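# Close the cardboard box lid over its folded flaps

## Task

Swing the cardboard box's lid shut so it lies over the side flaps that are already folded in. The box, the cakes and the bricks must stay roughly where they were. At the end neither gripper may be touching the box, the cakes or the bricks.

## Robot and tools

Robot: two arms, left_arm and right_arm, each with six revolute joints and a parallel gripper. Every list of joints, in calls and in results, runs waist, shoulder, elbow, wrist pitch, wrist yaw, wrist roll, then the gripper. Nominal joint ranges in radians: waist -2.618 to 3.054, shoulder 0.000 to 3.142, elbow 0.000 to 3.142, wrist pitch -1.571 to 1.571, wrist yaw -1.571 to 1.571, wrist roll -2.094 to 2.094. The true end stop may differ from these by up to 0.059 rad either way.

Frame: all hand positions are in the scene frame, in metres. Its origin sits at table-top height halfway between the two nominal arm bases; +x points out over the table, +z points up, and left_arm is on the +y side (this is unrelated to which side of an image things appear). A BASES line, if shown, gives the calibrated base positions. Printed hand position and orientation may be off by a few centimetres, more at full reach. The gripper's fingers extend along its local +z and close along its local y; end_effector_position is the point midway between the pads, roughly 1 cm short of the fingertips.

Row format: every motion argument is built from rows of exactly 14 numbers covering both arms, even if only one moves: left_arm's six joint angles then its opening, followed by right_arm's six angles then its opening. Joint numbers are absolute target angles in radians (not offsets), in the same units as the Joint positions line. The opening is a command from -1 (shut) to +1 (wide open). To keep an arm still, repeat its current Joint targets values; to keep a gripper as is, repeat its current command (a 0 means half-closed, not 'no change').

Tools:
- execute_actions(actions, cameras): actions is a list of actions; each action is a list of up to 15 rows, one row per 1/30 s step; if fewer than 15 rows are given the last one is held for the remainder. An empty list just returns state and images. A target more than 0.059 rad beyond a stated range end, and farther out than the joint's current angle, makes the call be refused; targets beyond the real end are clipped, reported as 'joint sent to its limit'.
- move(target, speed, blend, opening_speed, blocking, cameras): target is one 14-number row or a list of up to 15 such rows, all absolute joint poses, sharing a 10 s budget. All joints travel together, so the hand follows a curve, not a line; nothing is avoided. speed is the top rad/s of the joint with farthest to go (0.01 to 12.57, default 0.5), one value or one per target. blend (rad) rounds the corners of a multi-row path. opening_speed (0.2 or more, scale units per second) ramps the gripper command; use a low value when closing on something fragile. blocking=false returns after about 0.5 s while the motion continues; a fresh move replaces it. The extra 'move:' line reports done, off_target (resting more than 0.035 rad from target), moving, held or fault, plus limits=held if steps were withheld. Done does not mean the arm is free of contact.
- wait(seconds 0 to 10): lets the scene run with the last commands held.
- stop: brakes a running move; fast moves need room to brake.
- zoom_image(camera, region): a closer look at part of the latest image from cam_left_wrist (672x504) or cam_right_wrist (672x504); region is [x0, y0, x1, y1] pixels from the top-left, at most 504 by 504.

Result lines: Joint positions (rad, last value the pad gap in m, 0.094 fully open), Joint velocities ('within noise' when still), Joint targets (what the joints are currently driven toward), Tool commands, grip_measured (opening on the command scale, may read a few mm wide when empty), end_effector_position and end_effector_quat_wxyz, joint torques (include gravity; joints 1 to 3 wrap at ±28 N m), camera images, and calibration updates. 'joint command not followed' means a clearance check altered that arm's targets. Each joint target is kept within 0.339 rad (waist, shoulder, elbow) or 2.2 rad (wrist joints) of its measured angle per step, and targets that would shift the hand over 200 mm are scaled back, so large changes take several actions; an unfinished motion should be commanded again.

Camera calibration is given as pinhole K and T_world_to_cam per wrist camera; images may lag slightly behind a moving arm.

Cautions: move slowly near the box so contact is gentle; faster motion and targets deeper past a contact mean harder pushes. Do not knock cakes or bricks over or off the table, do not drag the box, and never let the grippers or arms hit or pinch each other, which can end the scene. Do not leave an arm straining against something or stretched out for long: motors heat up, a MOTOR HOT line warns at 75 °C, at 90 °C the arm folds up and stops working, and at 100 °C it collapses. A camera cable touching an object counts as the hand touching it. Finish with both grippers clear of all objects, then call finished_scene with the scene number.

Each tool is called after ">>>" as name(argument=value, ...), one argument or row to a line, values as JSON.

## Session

>>> execute_actions(
  actions=[],
)

Scene clock: 0.00 s.
left_arm: end_effector_position=(+0.4195, +0.3106, +0.1116) grip_measured=+1.000 end_effector_quat_wxyz=(+0.587, +0.010, +0.809, -0.019) | right_arm: end_effector_position=(+0.4162, -0.3380, +0.1138) grip_measured=+1.000 end_effector_quat_wxyz=(+0.600, -0.063, +0.796, +0.047)
Joint positions: left_arm=[-0.037 1.526 0.411 0.799 0.007 -0.018 0.094] | right_arm=[0.033 1.533 0.375 0.879 -0.083 -0.025 0.094]
Joint velocities: within noise
Joint torques (N m): no reading
Heat: left arm: 24 °C; right arm: 27 °C.
Joint targets: left_arm=[-0.037 1.518 0.419 0.800 0.007 -0.018] | right_arm=[0.033 1.529 0.380 0.872 -0.084 -0.026]
Tool commands: left_gripper/opening=+1.0 right_gripper/opening=+1.0
camera_calibration:
cam_left_wrist: T_world_to_cam=[[-0.0336783, -0.999424, -0.00414564, 0.326223], [-0.682385, 0.0260251, -0.73053, 0.397189], [0.730217, -0.0217741, -0.682868, -0.137432], [0, 0, 0, 1]] pos_world=[0.382378, 0.312705, 0.197663]
cam_right_wrist: T_world_to_cam=[[0.154132, -0.988049, 0.00187817, -0.399864], [-0.589246, -0.0934457, -0.802531, 0.349539], [0.793115, 0.122589, -0.596607, -0.137545], [0, 0, 0, 1]] pos_world=[0.376686, -0.345561, 0.199206]

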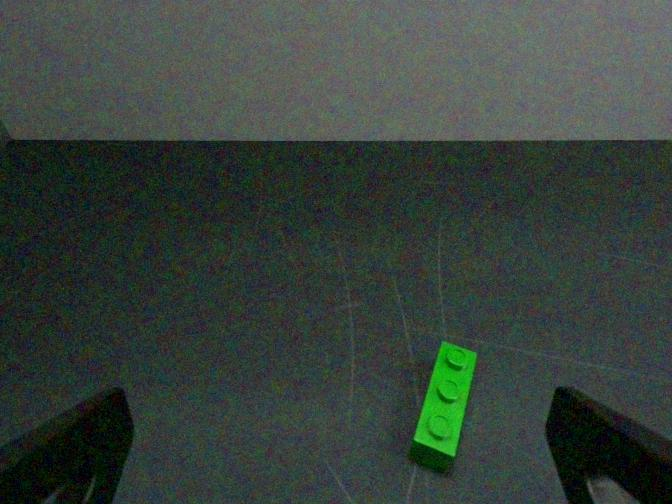

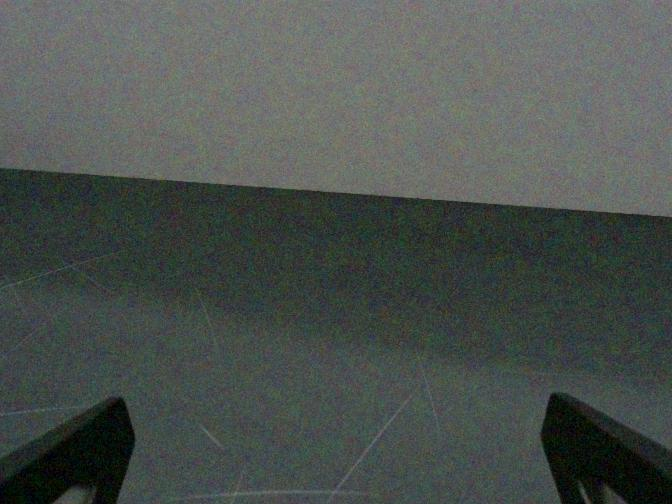

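>>> move(
  target=[
    [0,1.3,1.0,-0.1,0,0,-0.95,0,1.3,1.0,-0.1,0,0,1],
    [0,0.9,1.2,-0.9,1.1,0,-0.95,0,0.9,1.2,-0.9,-1.1,0,1],
  ],
  speed=1.2,
  blend=0.1,
)

Scene clock: 5.30 s.
left_arm: end_effector_position=(+0.2147, +0.1691, +0.3586) grip_measured=-0.947 end_effector_quat_wxyz=(+0.389, +0.233, +0.763, -0.461) | right_arm: end_effector_position=(+0.2126, -0.2153, +0.3641) grip_measured=+1.000 end_effector_quat_wxyz=(+0.390, -0.256, +0.753, +0.464)
Joint positions: left_arm=[-0.003 0.9 1.168 -0.888 1.082 -0.011 0.002] | right_arm=[0.003 0.904 1.182 -0.879 -1.084 -0.001 0.094]
Joint velocities: within noise
Joint torques (N m): left_arm=[0.4 -0.84 11.11 0.9 0.51 0.01] | right_arm=[-0.23 -0.16 8.23 1.3 -0.37 0.01]
Heat: left arm: 25 °C; right arm: 28 °C.
Joint targets: left_arm=[0.000 0.900 1.200 -0.900 1.100 0.000] | right_arm=[0.000 0.900 1.200 -0.900 -1.100 0.000]
move: done
camera_calibration:
cam_left_wrist: T_world_to_cam=[[-0.721428, -0.4775, 0.501532, 0.0570239], [-0.68391, 0.377644, -0.624221, 0.344177], [0.108665, -0.793334, -0.59901, 0.411593], [0, 0, 0, 1]] pos_world=[0.231799, 0.223783, 0.432792]
cam_right_wrist: T_world_to_cam=[[0.747059, -0.439892, -0.498395, -0.0737174], [-0.652045, -0.338979, -0.678182, 0.35716], [0.129382, 0.831618, -0.540067, 0.431413], [0, 0, 0, 1]] pos_world=[0.232139, -0.270129, 0.438471]

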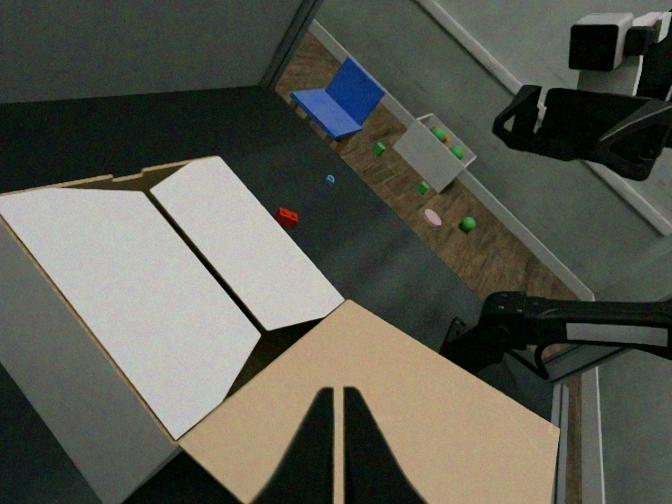

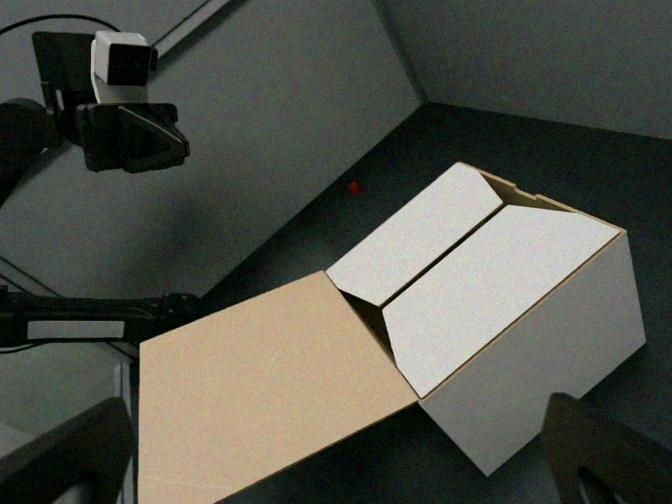

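>>> move(
  target=[
    [0.3,0.9,1.2,-0.9,1.1,0,-0.95,0,1.49,0.27,1.24,-1.5,-1.55,-0.95],
    [0.3,0.9,1.2,-0.9,1.1,0,-0.95,1.063,1.49,0.27,1.24,-1.5,-1.55,-0.95],
    [0.3,0.9,1.2,-0.9,1.1,0,-0.95,1.063,1.49,0.27,1.24,-0.508,-1.55,-0.95],
  ],
  speed=[1.4,1.0,0.8],
  blend=[0.1,0.1,0],
)

Scene clock: 46.77 s.
left_arm: end_effector_position=(+0.2517, +0.2348, +0.3586) grip_measured=-0.947 end_effector_quat_wxyz=(+0.452, +0.117, +0.789, -0.399) | right_arm: end_effector_position=(+0.1055, -0.0156, +0.1848) grip_measured=-0.948 end_effector_quat_wxyz=(+0.720, -0.693, -0.016, +0.011)
Joint positions: left_arm=[0.296 0.9 1.168 -0.89 1.084 -0.011 0.002] | right_arm=[1.058 1.48 0.281 1.242 -0.515 -1.558 0.002]
Joint velocities: within noise
Joint torques (N m): left_arm=[0.4 -0.99 11.22 0.93 0.49 0.07] | right_arm=[0.42 -3.28 4.44 1.88 0.14 0.04]
Heat: left arm: 28 °C; right arm: 30 °C.
Joint targets: left_arm=[0.300 0.900 1.200 -0.900 1.100 0.000] | right_arm=[1.063 1.490 0.270 1.240 -0.508 -1.550]
move: done
camera_calibration:
cam_left_wrist: T_world_to_cam=[[-0.549627, -0.666843, 0.503221, 0.115744], [-0.765188, 0.160111, -0.62358, 0.415987], [0.335259, -0.727795, -0.598261, 0.387018], [0, 0, 0, 1]] pos_world=[0.252173, 0.292249, 0.432694]
cam_right_wrist: T_world_to_cam=[[-0.00647546, -0.0401493, 0.999173, -0.186261], [0.948601, -0.316406, -0.00656626, -0.0592129], [0.316408, 0.947774, 0.0401345, 0.0572163], [0, 0, 0, 1]] pos_world=[0.0368596, -0.0804417, 0.183422]

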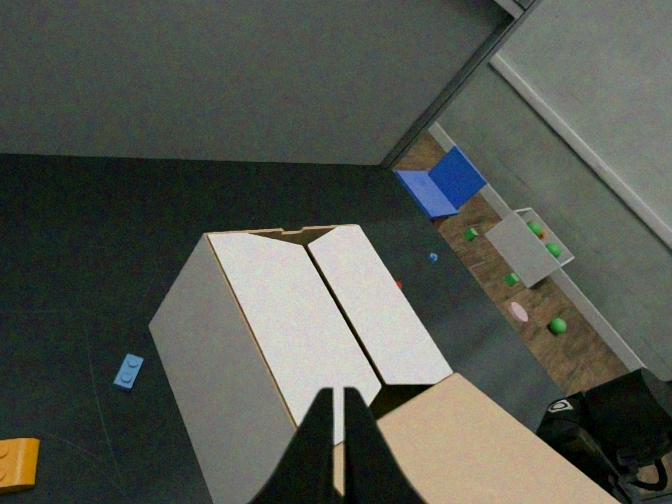

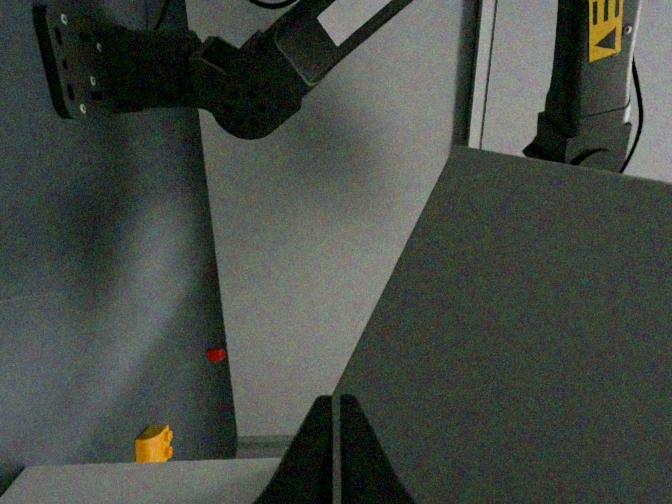

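>>> move(
  target=[
    [0.3,0.9,1.2,-0.9,1.1,0,-0.95,0.978,1.288,0.395,0.90,-0.593,-1.55,-0.95],
    [0.3,0.9,1.2,-0.9,1.1,0,-0.95,0.8975,1.249,0.535,0.733,-0.673,-1.55,-0.95],
    [0.3,0.9,1.2,-0.9,1.1,0,-0.95,0.794,1.2955,0.68,0.64,-0.777,-1.55,-0.95],
  ],
  speed=[0.5,0.3,0.3],
  blend=[0.05,0.05,0],
)

Scene clock: 52.27 s.
left_arm: end_effector_position=(+0.2517, +0.2348, +0.3585) grip_measured=-0.947 end_effector_quat_wxyz=(+0.452, +0.117, +0.789, -0.399) | right_arm: end_effector_position=(+0.1778, -0.0181, +0.2852) grip_measured=-0.948 end_effector_quat_wxyz=(+0.718, -0.696, -0.016, +0.005)
Joint positions: left_arm=[0.296 0.9 1.168 -0.89 1.084 -0.011 0.002] | right_arm=[0.799 1.284 0.658 0.667 -0.764 -1.558 0.002]
Joint velocities: within noise
Joint torques (N m): left_arm=[0.35 -0.66 11.02 0.94 0.46 0.11] | right_arm=[-0.44 -3.11 9.52 1.57 0 0.04]
Heat: left arm: 28 °C; right arm: 30 °C.
Joint targets: left_arm=[0.300 0.900 1.200 -0.900 1.100 0.000] | right_arm=[0.794 1.296 0.680 0.640 -0.777 -1.550]
move: done
camera_calibration:
cam_left_wrist: T_world_to_cam=[[-0.549508, -0.666785, 0.503427, 0.115608], [-0.765371, 0.160117, -0.623354, 0.415933], [0.335036, -0.727846, -0.598324, 0.387117], [0, 0, 0, 1]] pos_world=[0.252173, 0.292249, 0.432695]
cam_right_wrist: T_world_to_cam=[[-0.0147899, -0.0325748, 0.99936, -0.284522], [0.945491, -0.325631, 0.00337849, -0.130296], [0.325313, 0.944935, 0.0356153, 0.0323391], [0, 0, 0, 1]] pos_world=[0.108465, -0.082255, 0.283628]

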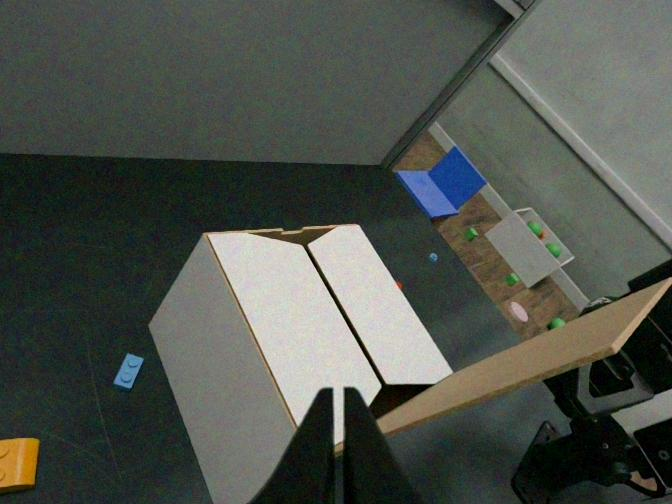

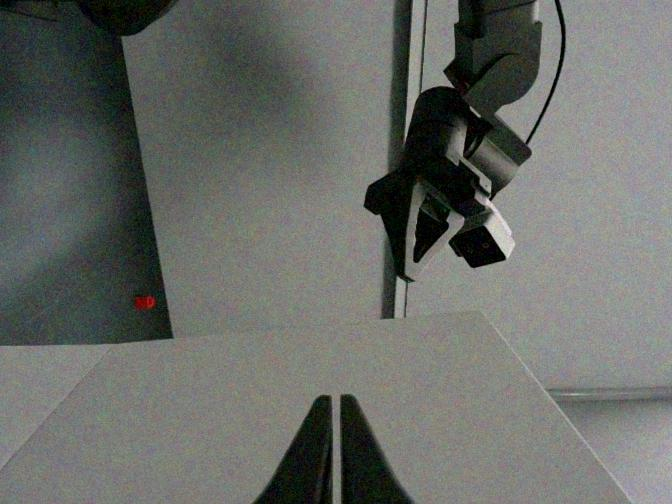

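Working. Continue.

>>> move(
  target=[
    [0.3,0.9,1.2,-0.9,1.1,0,-0.95,0.685,1.406,0.83,0.602,-0.886,-1.55,-0.95],
    [0.3,0.9,1.2,-0.9,1.1,0,-0.95,0.615,1.512,0.925,0.611,-0.956,-1.31,-0.95],
    [0.3,0.9,1.2,-0.9,1.1,0,-0.95,0.557,1.632,1.01,0.646,-1.014,-1.05,-0.95],
    [0.3,0.9,1.2,-0.9,1.1,0,-0.95,0.513,1.754,1.075,0.703,-1.058,-0.79,-0.95],
    [0.3,0.9,1.2,-0.9,1.1,0,-0.95,0.481,1.875,1.12,0.777,-1.09,-0.53,-0.95],
  ],
  speed=0.38,
  blend=0.05,
)

Scene clock: 59.57 s.
left_arm: end_effector_position=(+0.2517, +0.2348, +0.3585) grip_measured=-0.947 end_effector_quat_wxyz=(+0.452, +0.117, +0.789, -0.399) | right_arm: end_effector_position=(+0.3423, -0.0111, +0.2463) grip_measured=-0.948 end_effector_quat_wxyz=(+0.609, -0.621, +0.338, +0.360)
Joint positions: left_arm=[0.296 0.9 1.168 -0.89 1.084 -0.011 0.002] | right_arm=[0.486 1.858 1.095 0.766 -1.082 -0.536 0.002]
Joint velocities: within noise
Joint torques (N m): left_arm=[0.39 -0.9 11.26 0.97 0.5 0.09] | right_arm=[-0.32 -7.45 9.18 1.77 -0.03 0.08]
Heat: left arm: 28 °C; right arm: 30 °C.
Joint targets: left_arm=[0.300 0.900 1.200 -0.900 1.100 0.000] | right_arm=[0.481 1.875 1.120 0.777 -1.090 -0.530]
move: done
camera_calibration:
cam_left_wrist: T_world_to_cam=[[-0.549508, -0.666785, 0.503427, 0.115608], [-0.765371, 0.160117, -0.623354, 0.415933], [0.335036, -0.727846, -0.598324, 0.387117], [0, 0, 0, 1]] pos_world=[0.252173, 0.292249, 0.432695]
cam_right_wrist: T_world_to_cam=[[0.857738, 0.0267329, 0.513391, -0.421345], [0.491512, -0.335329, -0.803723, 0.0705702], [0.150669, 0.941722, -0.300764, 0.116162], [0, 0, 0, 1]] pos_world=[0.309216, -0.0744648, 0.307971]

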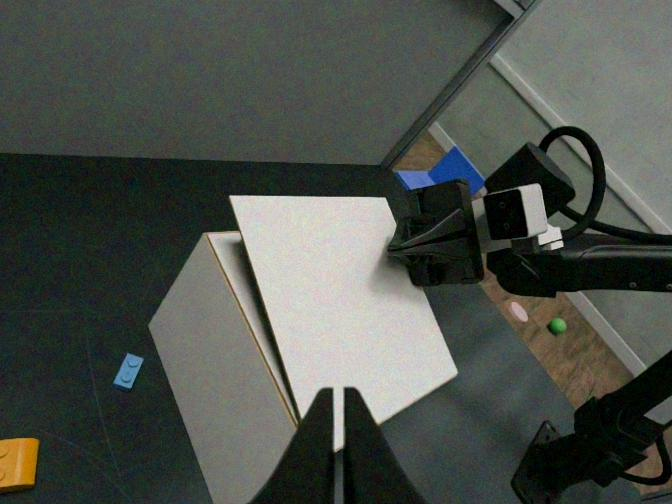

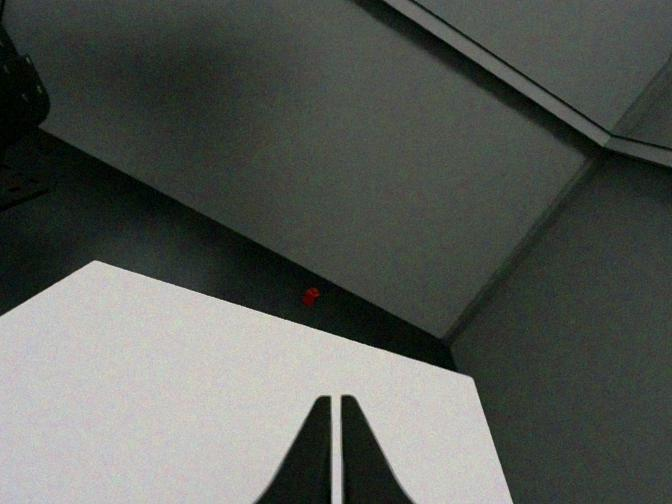

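>>> move(
  target=[
    [0.3,0.9,1.2,-0.9,1.1,0,-0.95,0.461,1.985,1.14,0.865,-1.11,-0.27,-0.95],
    [0.3,0.9,1.2,-0.9,1.1,0,-0.95,0.451,2.095,1.145,0.969,-1.12,0,-0.95],
  ],
  speed=[0.35,0.22],
  blend=[0.04,0],
)

>>> zoom_image(
  camera="cam_left_wrist",
  region=[140, 180, 460, 500],
)

Scene clock: 64.33 s.
left_arm: end_effector_position=(+0.2517, +0.2348, +0.3585) grip_measured=-0.947 end_effector_quat_wxyz=(+0.452, +0.117, +0.789, -0.399) | right_arm: end_effector_position=(+0.3666, -0.0089, +0.2086) grip_measured=-0.948 end_effector_quat_wxyz=(+0.507, -0.517, +0.464, +0.510)
Joint positions: left_arm=[0.296 0.9 1.168 -0.89 1.084 -0.011 0.002] | right_arm=[0.457 2.049 1.14 0.992 -1.132 0.025 0.002]
Joint velocities: within noise
Joint torques (N m): left_arm=[0.27 -0.88 11.14 0.92 0.53 0.07] | right_arm=[-0.55 -6.37 6.57 1.32 0.22 -0.22]
Heat: left arm: 28 °C; right arm: 31 °C.
Joint targets: left_arm=[0.300 0.900 1.200 -0.900 1.100 0.000] | right_arm=[0.451 2.095 1.145 0.969 -1.120 0.000]
move: off_target (right_arm); right_arm: the shoulder is farthest, 0.046 rad from its target
camera_calibration:
cam_left_wrist: T_world_to_cam=[[-0.549508, -0.666785, 0.503427, 0.115608], [-0.765371, 0.160117, -0.623354, 0.415933], [0.335036, -0.727846, -0.598324, 0.387117], [0, 0, 0, 1]] pos_world=[0.252173, 0.292249, 0.432695]
cam_right_wrist: T_world_to_cam=[[0.997398, 0.0521668, 0.0497599, -0.377141], [0.0638005, -0.317309, -0.946174, 0.215721], [-0.0335695, 0.946886, -0.319812, 0.170623], [0, 0, 0, 1]] pos_world=[0.368124, -0.0734358, 0.277443]

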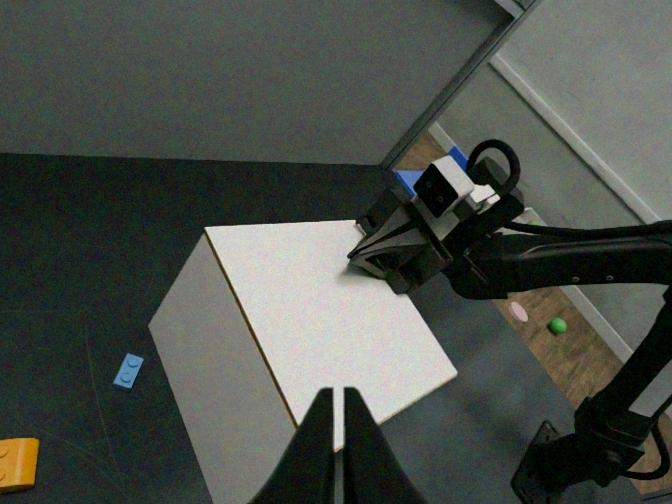

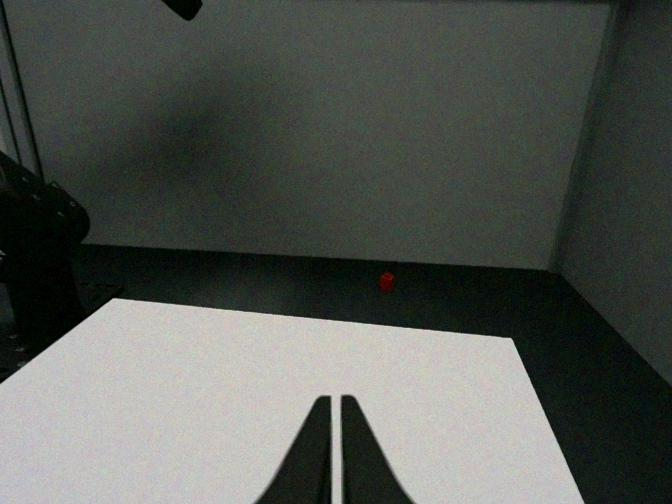

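Scaled by 1.575 from the camera's 672x504 image, which has a finer 960x720 frame.

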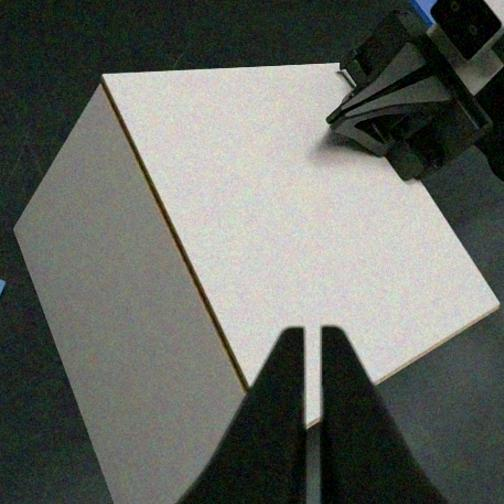

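>>> move(
  target=[
    [0.3,0.9,1.2,-0.9,1.1,0,-0.95,0.451,1.9,1.145,0.76,-1.12,0,-0.95],
    [0.3,0.9,1.2,-0.9,1.1,0,-0.95,0.25,1.65,1.145,0.4,-1.12,0,-0.95],
  ],
  speed=[0.4,0.8],
  blend=[0.05,0],
)

>>> zoom_image(
  camera="cam_left_wrist",
  region=[140, 180, 460, 500],
)

Scene clock: 68.80 s.
left_arm: end_effector_position=(+0.2517, +0.2348, +0.3585) grip_measured=-0.947 end_effector_quat_wxyz=(+0.452, +0.117, +0.789, -0.399) | right_arm: end_effector_position=(+0.3870, -0.1052, +0.2956) grip_measured=-0.948 end_effector_quat_wxyz=(+0.501, -0.438, +0.575, +0.475)
Joint positions: left_arm=[0.296 0.9 1.168 -0.89 1.084 -0.011 0.002] | right_arm=[0.248 1.663 1.14 0.419 -1.123 0.014 0.002]
Joint velocities: within noise
Joint torques (N m): left_arm=[0.65 -0.85 11.11 0.9 0.49 0.06] | right_arm=[0.18 -8.27 7.77 1.52 0.01 -0.14]
Heat: left arm: 28 °C; right arm: 31 °C.
Joint targets: left_arm=[0.300 0.900 1.200 -0.900 1.100 0.000] | right_arm=[0.250 1.650 1.145 0.400 -1.120 0.000]
move: done
camera_calibration:
cam_left_wrist: T_world_to_cam=[[-0.549508, -0.666785, 0.503427, 0.115608], [-0.765371, 0.160117, -0.623354, 0.415933], [0.335036, -0.727846, -0.598324, 0.387117], [0, 0, 0, 1]] pos_world=[0.252173, 0.292249, 0.432695]
cam_right_wrist: T_world_to_cam=[[0.980135, -0.166484, -0.107786, -0.366585], [-0.163867, -0.373634, -0.912987, 0.338621], [0.111725, 0.912513, -0.393494, 0.252213], [0, 0, 0, 1]] pos_world=[0.386613, -0.164658, 0.368888]

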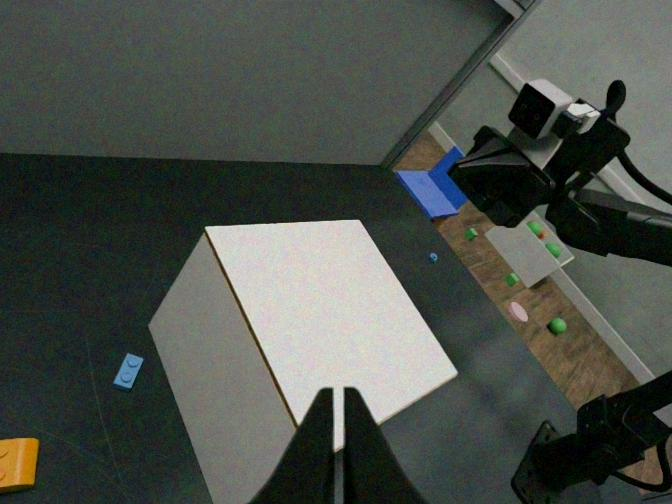

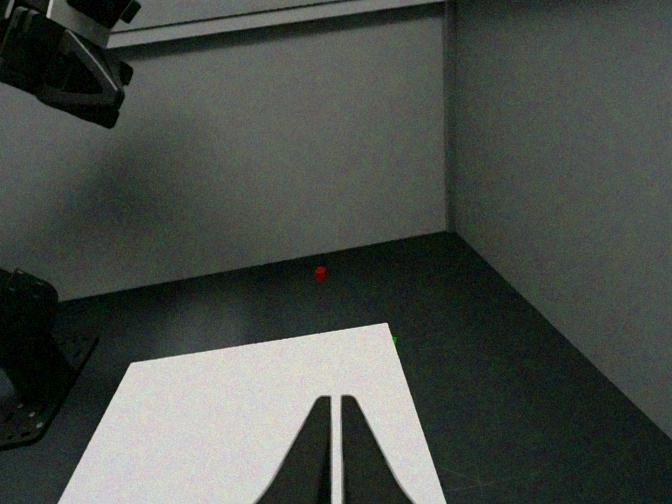

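Scaled by 1.575 from the camera's 672x504 image, which has a finer 960x720 frame.

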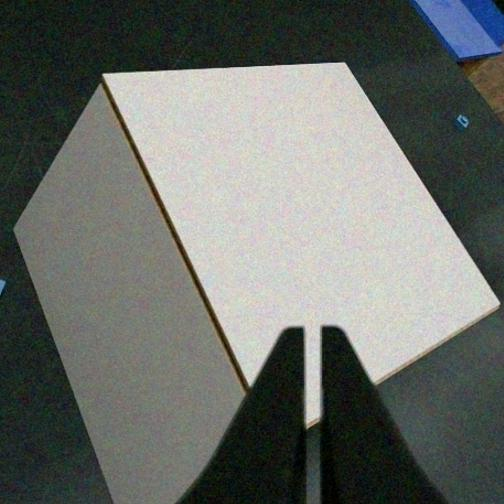

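Closed and clear.

>>> finished_scene(
  scene=2,
)

The scene is finished: the task was done.


## Next scene

The same job, from a new start.

>>> execute_actions(
  actions=[],
)

Scene clock: 0.00 s.
left_arm: end_effector_position=(+0.2143, +0.2687, +0.1928) grip_measured=+1.000 end_effector_quat_wxyz=(+0.516, -0.143, +0.842, -0.069) | right_arm: end_effector_position=(+0.3008, -0.2590, +0.1926) grip_measured=+1.000 end_effector_quat_wxyz=(+0.412, +0.036, +0.869, +0.273)
Joint positions: left_arm=[-0.994 0.493 0.578 -0.872 -0.868 -0.955 0.094] | right_arm=[0.233 0.857 0.627 -0.323 -0.235 0.484 0.094]
Joint velocities: within noise
Joint torques (N m): no reading
Heat: left arm: 24 °C; right arm: 26 °C.
Joint targets: left_arm=[-0.994 0.488 0.585 -0.879 -0.879 -0.954] | right_arm=[0.233 0.851 0.635 -0.329 -0.235 0.480]
Tool commands: left_gripper/opening=+1.0 right_gripper/opening=+1.0
camera_calibration:
cam_left_wrist: T_world_to_cam=[[0.172227, -0.955181, 0.240762, 0.174614], [-0.764008, -0.283809, -0.579434, 0.389038], [0.621795, -0.08415, -0.778646, 0.125426], [0, 0, 0, 1]] pos_world=[0.189166, 0.287755, 0.281044]
cam_right_wrist: T_world_to_cam=[[0.161267, -0.849001, -0.503181, -0.173119], [-0.875667, 0.112066, -0.469732, 0.427459], [0.455193, 0.516371, -0.725369, 0.219795], [0, 0, 0, 1]] pos_world=[0.302181, -0.308378, 0.273114]

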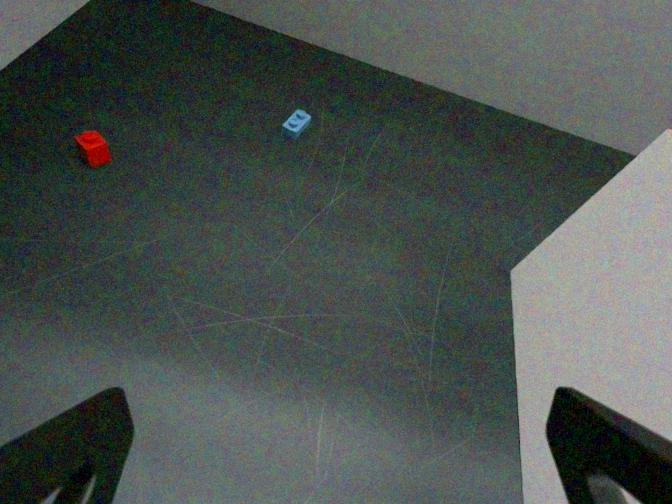

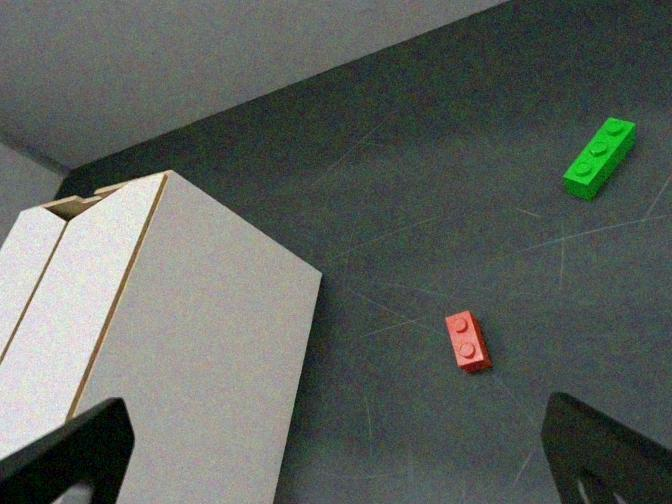

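>>> move(
  target=[
    [0,0.9,1.2,-0.9,-0.2,0,-0.95,0,0.9,1.2,-0.9,-0.5,0,1],
    [0,0.9,1.2,-0.9,1.1,0,-0.95,0,0.9,1.2,-0.9,-1.1,0,1],
  ],
  speed=1.2,
  blend=0.1,
)

Scene clock: 7.90 s.
left_arm: end_effector_position=(+0.2138, +0.1686, +0.3587) grip_measured=-0.947 end_effector_quat_wxyz=(+0.389, +0.234, +0.762, -0.461) | right_arm: end_effector_position=(+0.2107, -0.2147, +0.3639) grip_measured=+1.000 end_effector_quat_wxyz=(+0.386, -0.252, +0.754, +0.467)
Joint positions: left_arm=[-0.005 0.898 1.167 -0.887 1.082 -0.011 0.002] | right_arm=[0.007 0.9 1.181 -0.883 -1.084 0.013 0.094]
Joint velocities: within noise
Joint torques (N m): left_arm=[0.25 -0.68 11.56 0.87 0.52 0.1] | right_arm=[-0.66 -0.08 8.2 1.35 -0.32 -0.13]
Heat: left arm: 25 °C; right arm: 27 °C.
Joint targets: left_arm=[0.000 0.900 1.200 -0.900 1.100 0.000] | right_arm=[0.000 0.900 1.200 -0.900 -1.100 0.000]
move: done
camera_calibration:
cam_left_wrist: T_world_to_cam=[[-0.723398, -0.475499, 0.500596, 0.0565236], [-0.681996, 0.379128, -0.625414, 0.343685], [0.107594, -0.793828, -0.598549, 0.411562], [0, 0, 0, 1]] pos_world=[0.230999, 0.223286, 0.43299]
cam_right_wrist: T_world_to_cam=[[0.740256, -0.437987, -0.510086, -0.0659609], [-0.661026, -0.33563, -0.671116, 0.356018], [0.122739, 0.833978, -0.537973, 0.432173], [0, 0, 0, 1]] pos_world=[0.23112, -0.269822, 0.437781]

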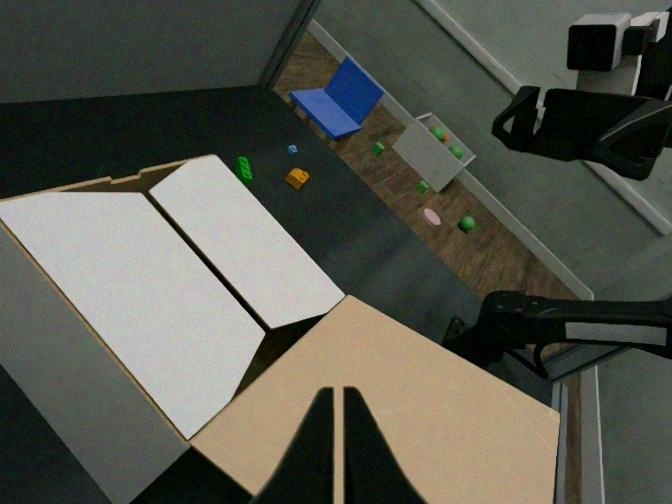

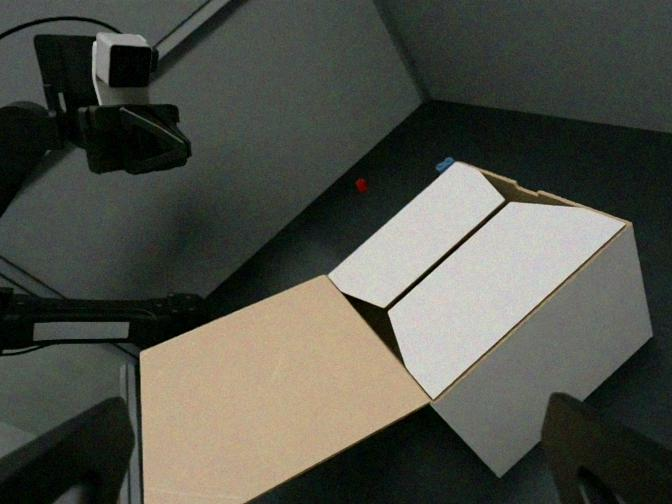

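>>> move(
  target=[
    [0.3,0.9,1.2,-0.9,1.1,0,-0.95,0,1.49,0.27,1.24,-1.5,-1.55,-0.95],
    [0.3,0.9,1.2,-0.9,1.1,0,-0.95,1.063,1.49,0.27,1.24,-1.5,-1.55,-0.95],
    [0.3,0.9,1.2,-0.9,1.1,0,-0.95,1.063,1.49,0.27,1.24,-0.508,-1.55,-0.95],
  ],
  speed=[1.5,1.1,0.9],
  blend=[0.1,0.1,0],
)

>>> move(
  target=[
    [0.3,0.9,1.2,-0.9,1.1,0,-0.95,0.978,1.288,0.395,0.90,-0.593,-1.55,-0.95],
    [0.3,0.9,1.2,-0.9,1.1,0,-0.95,0.8975,1.249,0.535,0.733,-0.673,-1.55,-0.95],
    [0.3,0.9,1.2,-0.9,1.1,0,-0.95,0.794,1.2955,0.68,0.64,-0.777,-1.55,-0.95],
  ],
  speed=[0.5,0.35,0.35],
  blend=[0.05,0.05,0],
)

Scene clock: 21.57 s.
left_arm: end_effector_position=(+0.2513, +0.2345, +0.3589) grip_measured=-0.947 end_effector_quat_wxyz=(+0.453, +0.118, +0.788, -0.399) | right_arm: end_effector_position=(+0.1056, -0.0156, +0.1847) grip_measured=-0.948 end_effector_quat_wxyz=(+0.720, -0.693, -0.017, +0.010)
Joint positions: left_arm=[0.295 0.898 1.167 -0.887 1.085 -0.011 0.002] | right_arm=[1.058 1.481 0.281 1.243 -0.514 -1.56 0.002]
Joint velocities: within noise
Joint torques (N m): left_arm=[0.57 -0.73 11.75 0.98 0.53 0.08] | right_arm=[0.38 -3.32 4.3 1.92 0.09 0.14]
Heat: left arm: 27 °C; right arm: 28 °C.
Joint targets: left_arm=[0.300 0.900 1.200 -0.900 1.100 0.000] | right_arm=[1.063 1.490 0.270 1.240 -0.508 -1.550]
move: done
camera_calibration:
cam_left_wrist: T_world_to_cam=[[-0.552041, -0.66634, 0.50124, 0.116268], [-0.763044, 0.16135, -0.625884, 0.415937], [0.336176, -0.727982, -0.597518, 0.386668], [0, 0, 0, 1]] pos_world=[0.251574, 0.29185, 0.433091]
cam_right_wrist: T_world_to_cam=[[-0.00838357, -0.0402473, 0.999155, -0.185893], [0.948356, -0.317172, -0.0048188, -0.0596512], [0.317098, 0.947514, 0.0408278, 0.0569295], [0, 0, 0, 1]] pos_world=[0.0369599, -0.0803429, 0.183124]

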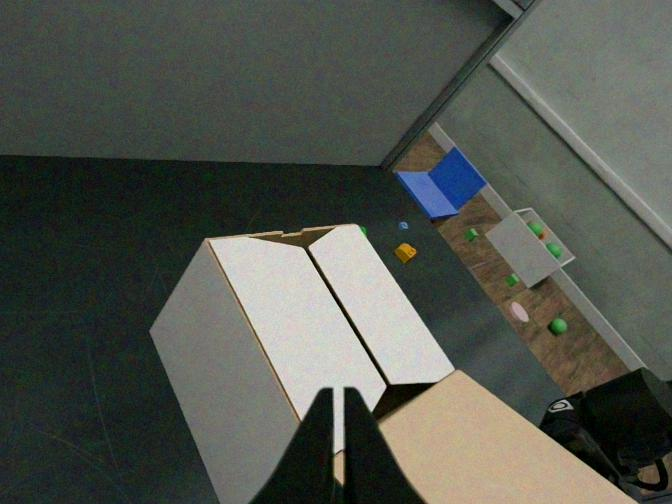

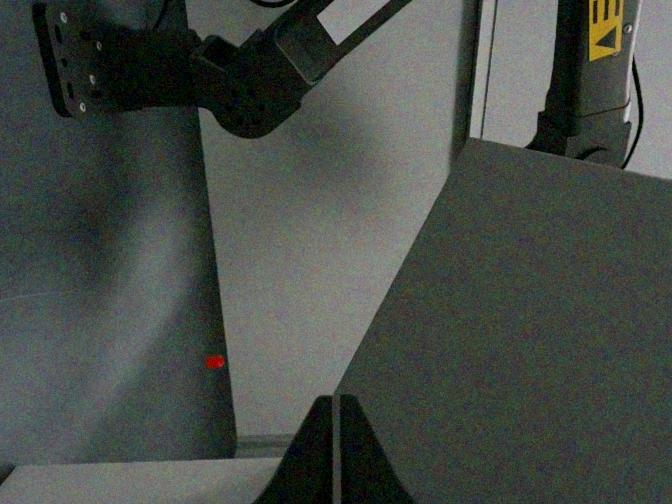

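Scene clock: 23.83 s.
left_arm: end_effector_position=(+0.2513, +0.2345, +0.3589) grip_measured=-0.947 end_effector_quat_wxyz=(+0.453, +0.118, +0.788, -0.399) | right_arm: end_effector_position=(+0.1780, -0.0180, +0.2848) grip_measured=-0.948 end_effector_quat_wxyz=(+0.717, -0.697, -0.016, +0.005)
Joint positions: left_arm=[0.295 0.898 1.167 -0.887 1.085 -0.011 0.002] | right_arm=[0.799 1.285 0.659 0.665 -0.763 -1.56 0.002]
Joint velocities: within noise
Joint torques (N m): left_arm=[0.5 -0.55 11.58 0.93 0.52 0.09] | right_arm=[-0.5 -2.99 9.39 1.57 -0.1 0.09]
Heat: left arm: 27 °C; right arm: 28 °C.
Joint targets: left_arm=[0.300 0.900 1.200 -0.900 1.100 0.000] | right_arm=[0.794 1.295 0.680 0.640 -0.777 -1.550]
move: done
camera_calibration:
cam_left_wrist: T_world_to_cam=[[-0.552041, -0.66634, 0.50124, 0.116268], [-0.763044, 0.16135, -0.625884, 0.415937], [0.336176, -0.727982, -0.597518, 0.386668], [0, 0, 0, 1]] pos_world=[0.251574, 0.29185, 0.433091]
cam_right_wrist: T_world_to_cam=[[-0.015109, -0.0309253, 0.999407, -0.284056], [0.945205, -0.326452, 0.004188, -0.130685], [0.326129, 0.944708, 0.0341631, 0.0324007], [0, 0, 0, 1]] pos_world=[0.108665, -0.082056, 0.283328]

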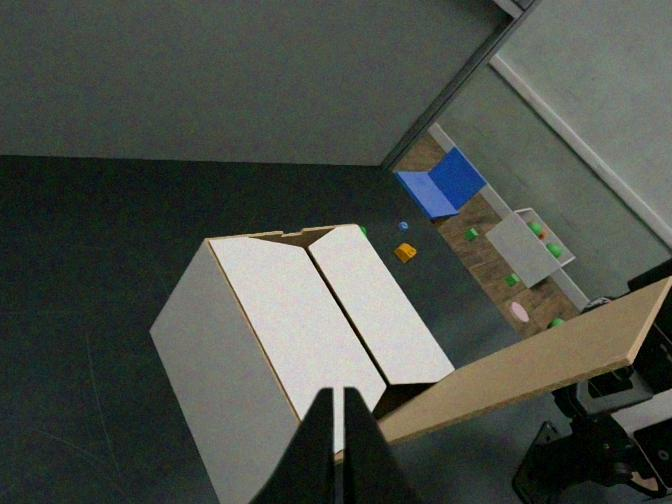

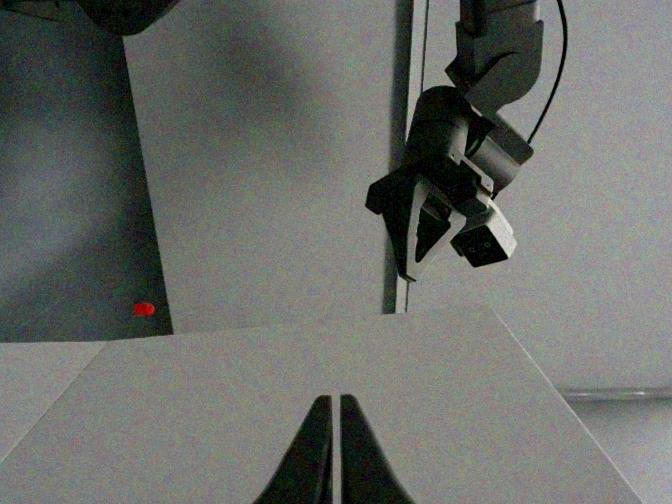

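>>> move(
  target=[
    [0.3,0.9,1.2,-0.9,1.1,0,-0.95,0.685,1.406,0.83,0.602,-0.886,-1.55,-0.95],
    [0.3,0.9,1.2,-0.9,1.1,0,-0.95,0.615,1.512,0.925,0.611,-0.956,-1.31,-0.95],
    [0.3,0.9,1.2,-0.9,1.1,0,-0.95,0.557,1.632,1.01,0.646,-1.014,-1.05,-0.95],
    [0.3,0.9,1.2,-0.9,1.1,0,-0.95,0.513,1.754,1.075,0.703,-1.058,-0.79,-0.95],
    [0.3,0.9,1.2,-0.9,1.1,0,-0.95,0.481,1.875,1.12,0.777,-1.09,-0.53,-0.95],
    [0.3,0.9,1.2,-0.9,1.1,0,-0.95,0.461,1.985,1.14,0.865,-1.11,-0.27,-0.95],
    [0.3,0.9,1.2,-0.9,1.1,0,-0.95,0.451,2.095,1.145,0.969,-1.12,0,-0.95],
  ],
  speed=[0.4,0.4,0.4,0.4,0.4,0.35,0.25],
  blend=[0.05,0.05,0.05,0.05,0.05,0.04,0],
)

>>> zoom_image(
  camera="cam_left_wrist",
  region=[140, 180, 460, 500],
)

Scene clock: 34.60 s.
left_arm: end_effector_position=(+0.2513, +0.2345, +0.3589) grip_measured=-0.947 end_effector_quat_wxyz=(+0.453, +0.118, +0.788, -0.399) | right_arm: end_effector_position=(+0.3666, -0.0087, +0.2087) grip_measured=-0.948 end_effector_quat_wxyz=(+0.508, -0.517, +0.464, +0.510)
Joint positions: left_arm=[0.295 0.898 1.167 -0.887 1.085 -0.011 0.002] | right_arm=[0.458 2.05 1.14 0.994 -1.131 0.025 0.002]
Joint velocities: within noise
Joint torques (N m): left_arm=[0.38 -0.61 11.67 0.91 0.44 0.06] | right_arm=[-0.59 -6.28 6.63 1.33 0.15 -0.24]
Heat: left arm: 27 °C; right arm: 29 °C.
Joint targets: left_arm=[0.300 0.900 1.200 -0.900 1.100 0.000] | right_arm=[0.451 2.095 1.145 0.969 -1.120 0.000]
move: off_target (right_arm); right_arm: the shoulder is farthest, 0.045 rad from its target
camera_calibration:
cam_left_wrist: T_world_to_cam=[[-0.552041, -0.66634, 0.50124, 0.116268], [-0.763044, 0.16135, -0.625884, 0.415937], [0.336176, -0.727982, -0.597518, 0.386668], [0, 0, 0, 1]] pos_world=[0.251574, 0.29185, 0.433091]
cam_right_wrist: T_world_to_cam=[[0.997347, 0.0521895, 0.0507479, -0.377406], [0.0647183, -0.316548, -0.946366, 0.21562], [-0.0333262, 0.94714, -0.319086, 0.170287], [0, 0, 0, 1]] pos_world=[0.368125, -0.0733346, 0.277544]

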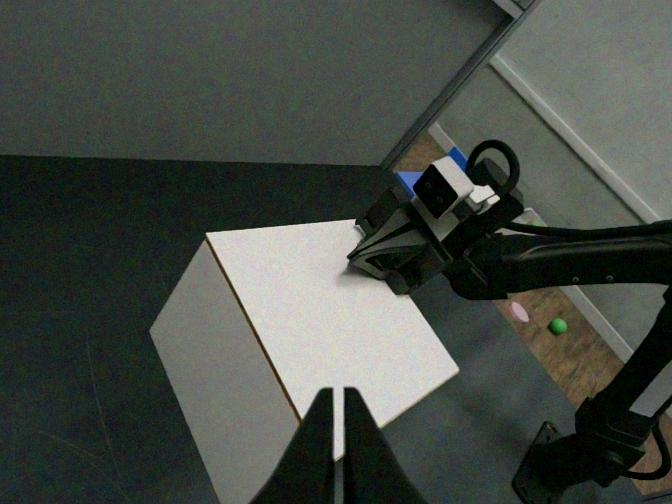

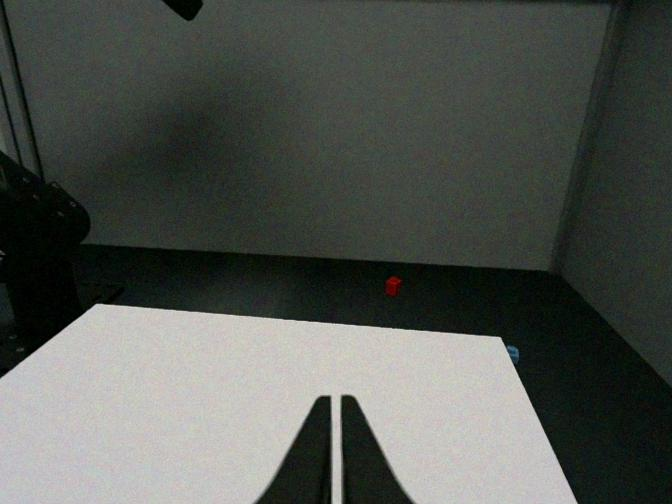

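Scaled by 1.575 from the camera's 672x504 image, which has a finer 960x720 frame.

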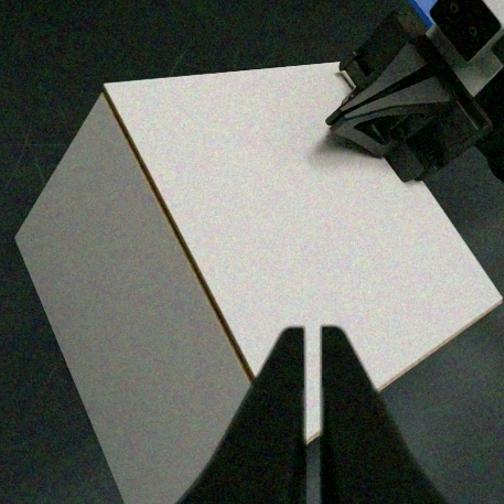

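>>> move(
  target=[
    [0.3,0.9,1.2,-0.9,1.1,0,-0.95,0.451,1.9,1.145,0.76,-1.12,0,-0.95],
    [0.3,0.9,1.2,-0.9,1.1,0,-0.95,0.25,1.65,1.145,0.4,-1.12,0,-0.95],
  ],
  speed=[0.45,0.9],
  blend=[0.05,0],
  cameras=["cam_left_wrist"],
)

Scene clock: 38.07 s.
left_arm: end_effector_position=(+0.2513, +0.2345, +0.3589) grip_measured=-0.947 end_effector_quat_wxyz=(+0.453, +0.118, +0.788, -0.399) | right_arm: end_effector_position=(+0.3874, -0.1056, +0.2954) grip_measured=-0.948 end_effector_quat_wxyz=(+0.501, -0.437, +0.576, +0.475)
Joint positions: left_arm=[0.295 0.898 1.167 -0.887 1.085 -0.011 0.002] | right_arm=[0.246 1.663 1.14 0.416 -1.123 0.014 0.002]
Joint velocities: within noise
Joint torques (N m): left_arm=[0.53 -0.73 11.18 0.95 0.54 0.07] | right_arm=[0.36 -8.13 7.82 1.48 0.01 -0.14]
Heat: left arm: 28 °C; right arm: 29 °C.
Joint targets: left_arm=[0.300 0.900 1.200 -0.900 1.100 0.000] | right_arm=[0.250 1.650 1.145 0.400 -1.120 0.000]
move: done
camera_calibration:
cam_left_wrist: T_world_to_cam=[[-0.552041, -0.66634, 0.50124, 0.116268], [-0.763044, 0.16135, -0.625884, 0.415937], [0.336176, -0.727982, -0.597518, 0.386668], [0, 0, 0, 1]] pos_world=[0.251574, 0.29185, 0.433091]
Images, in order (width x height): cam_left_wrist 672x504.

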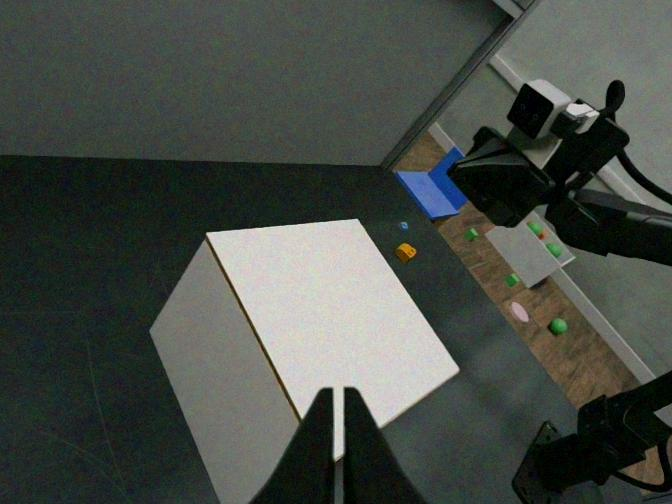

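>>> finished_scene(
  scene=3,
)

The scene is finished: the task was done.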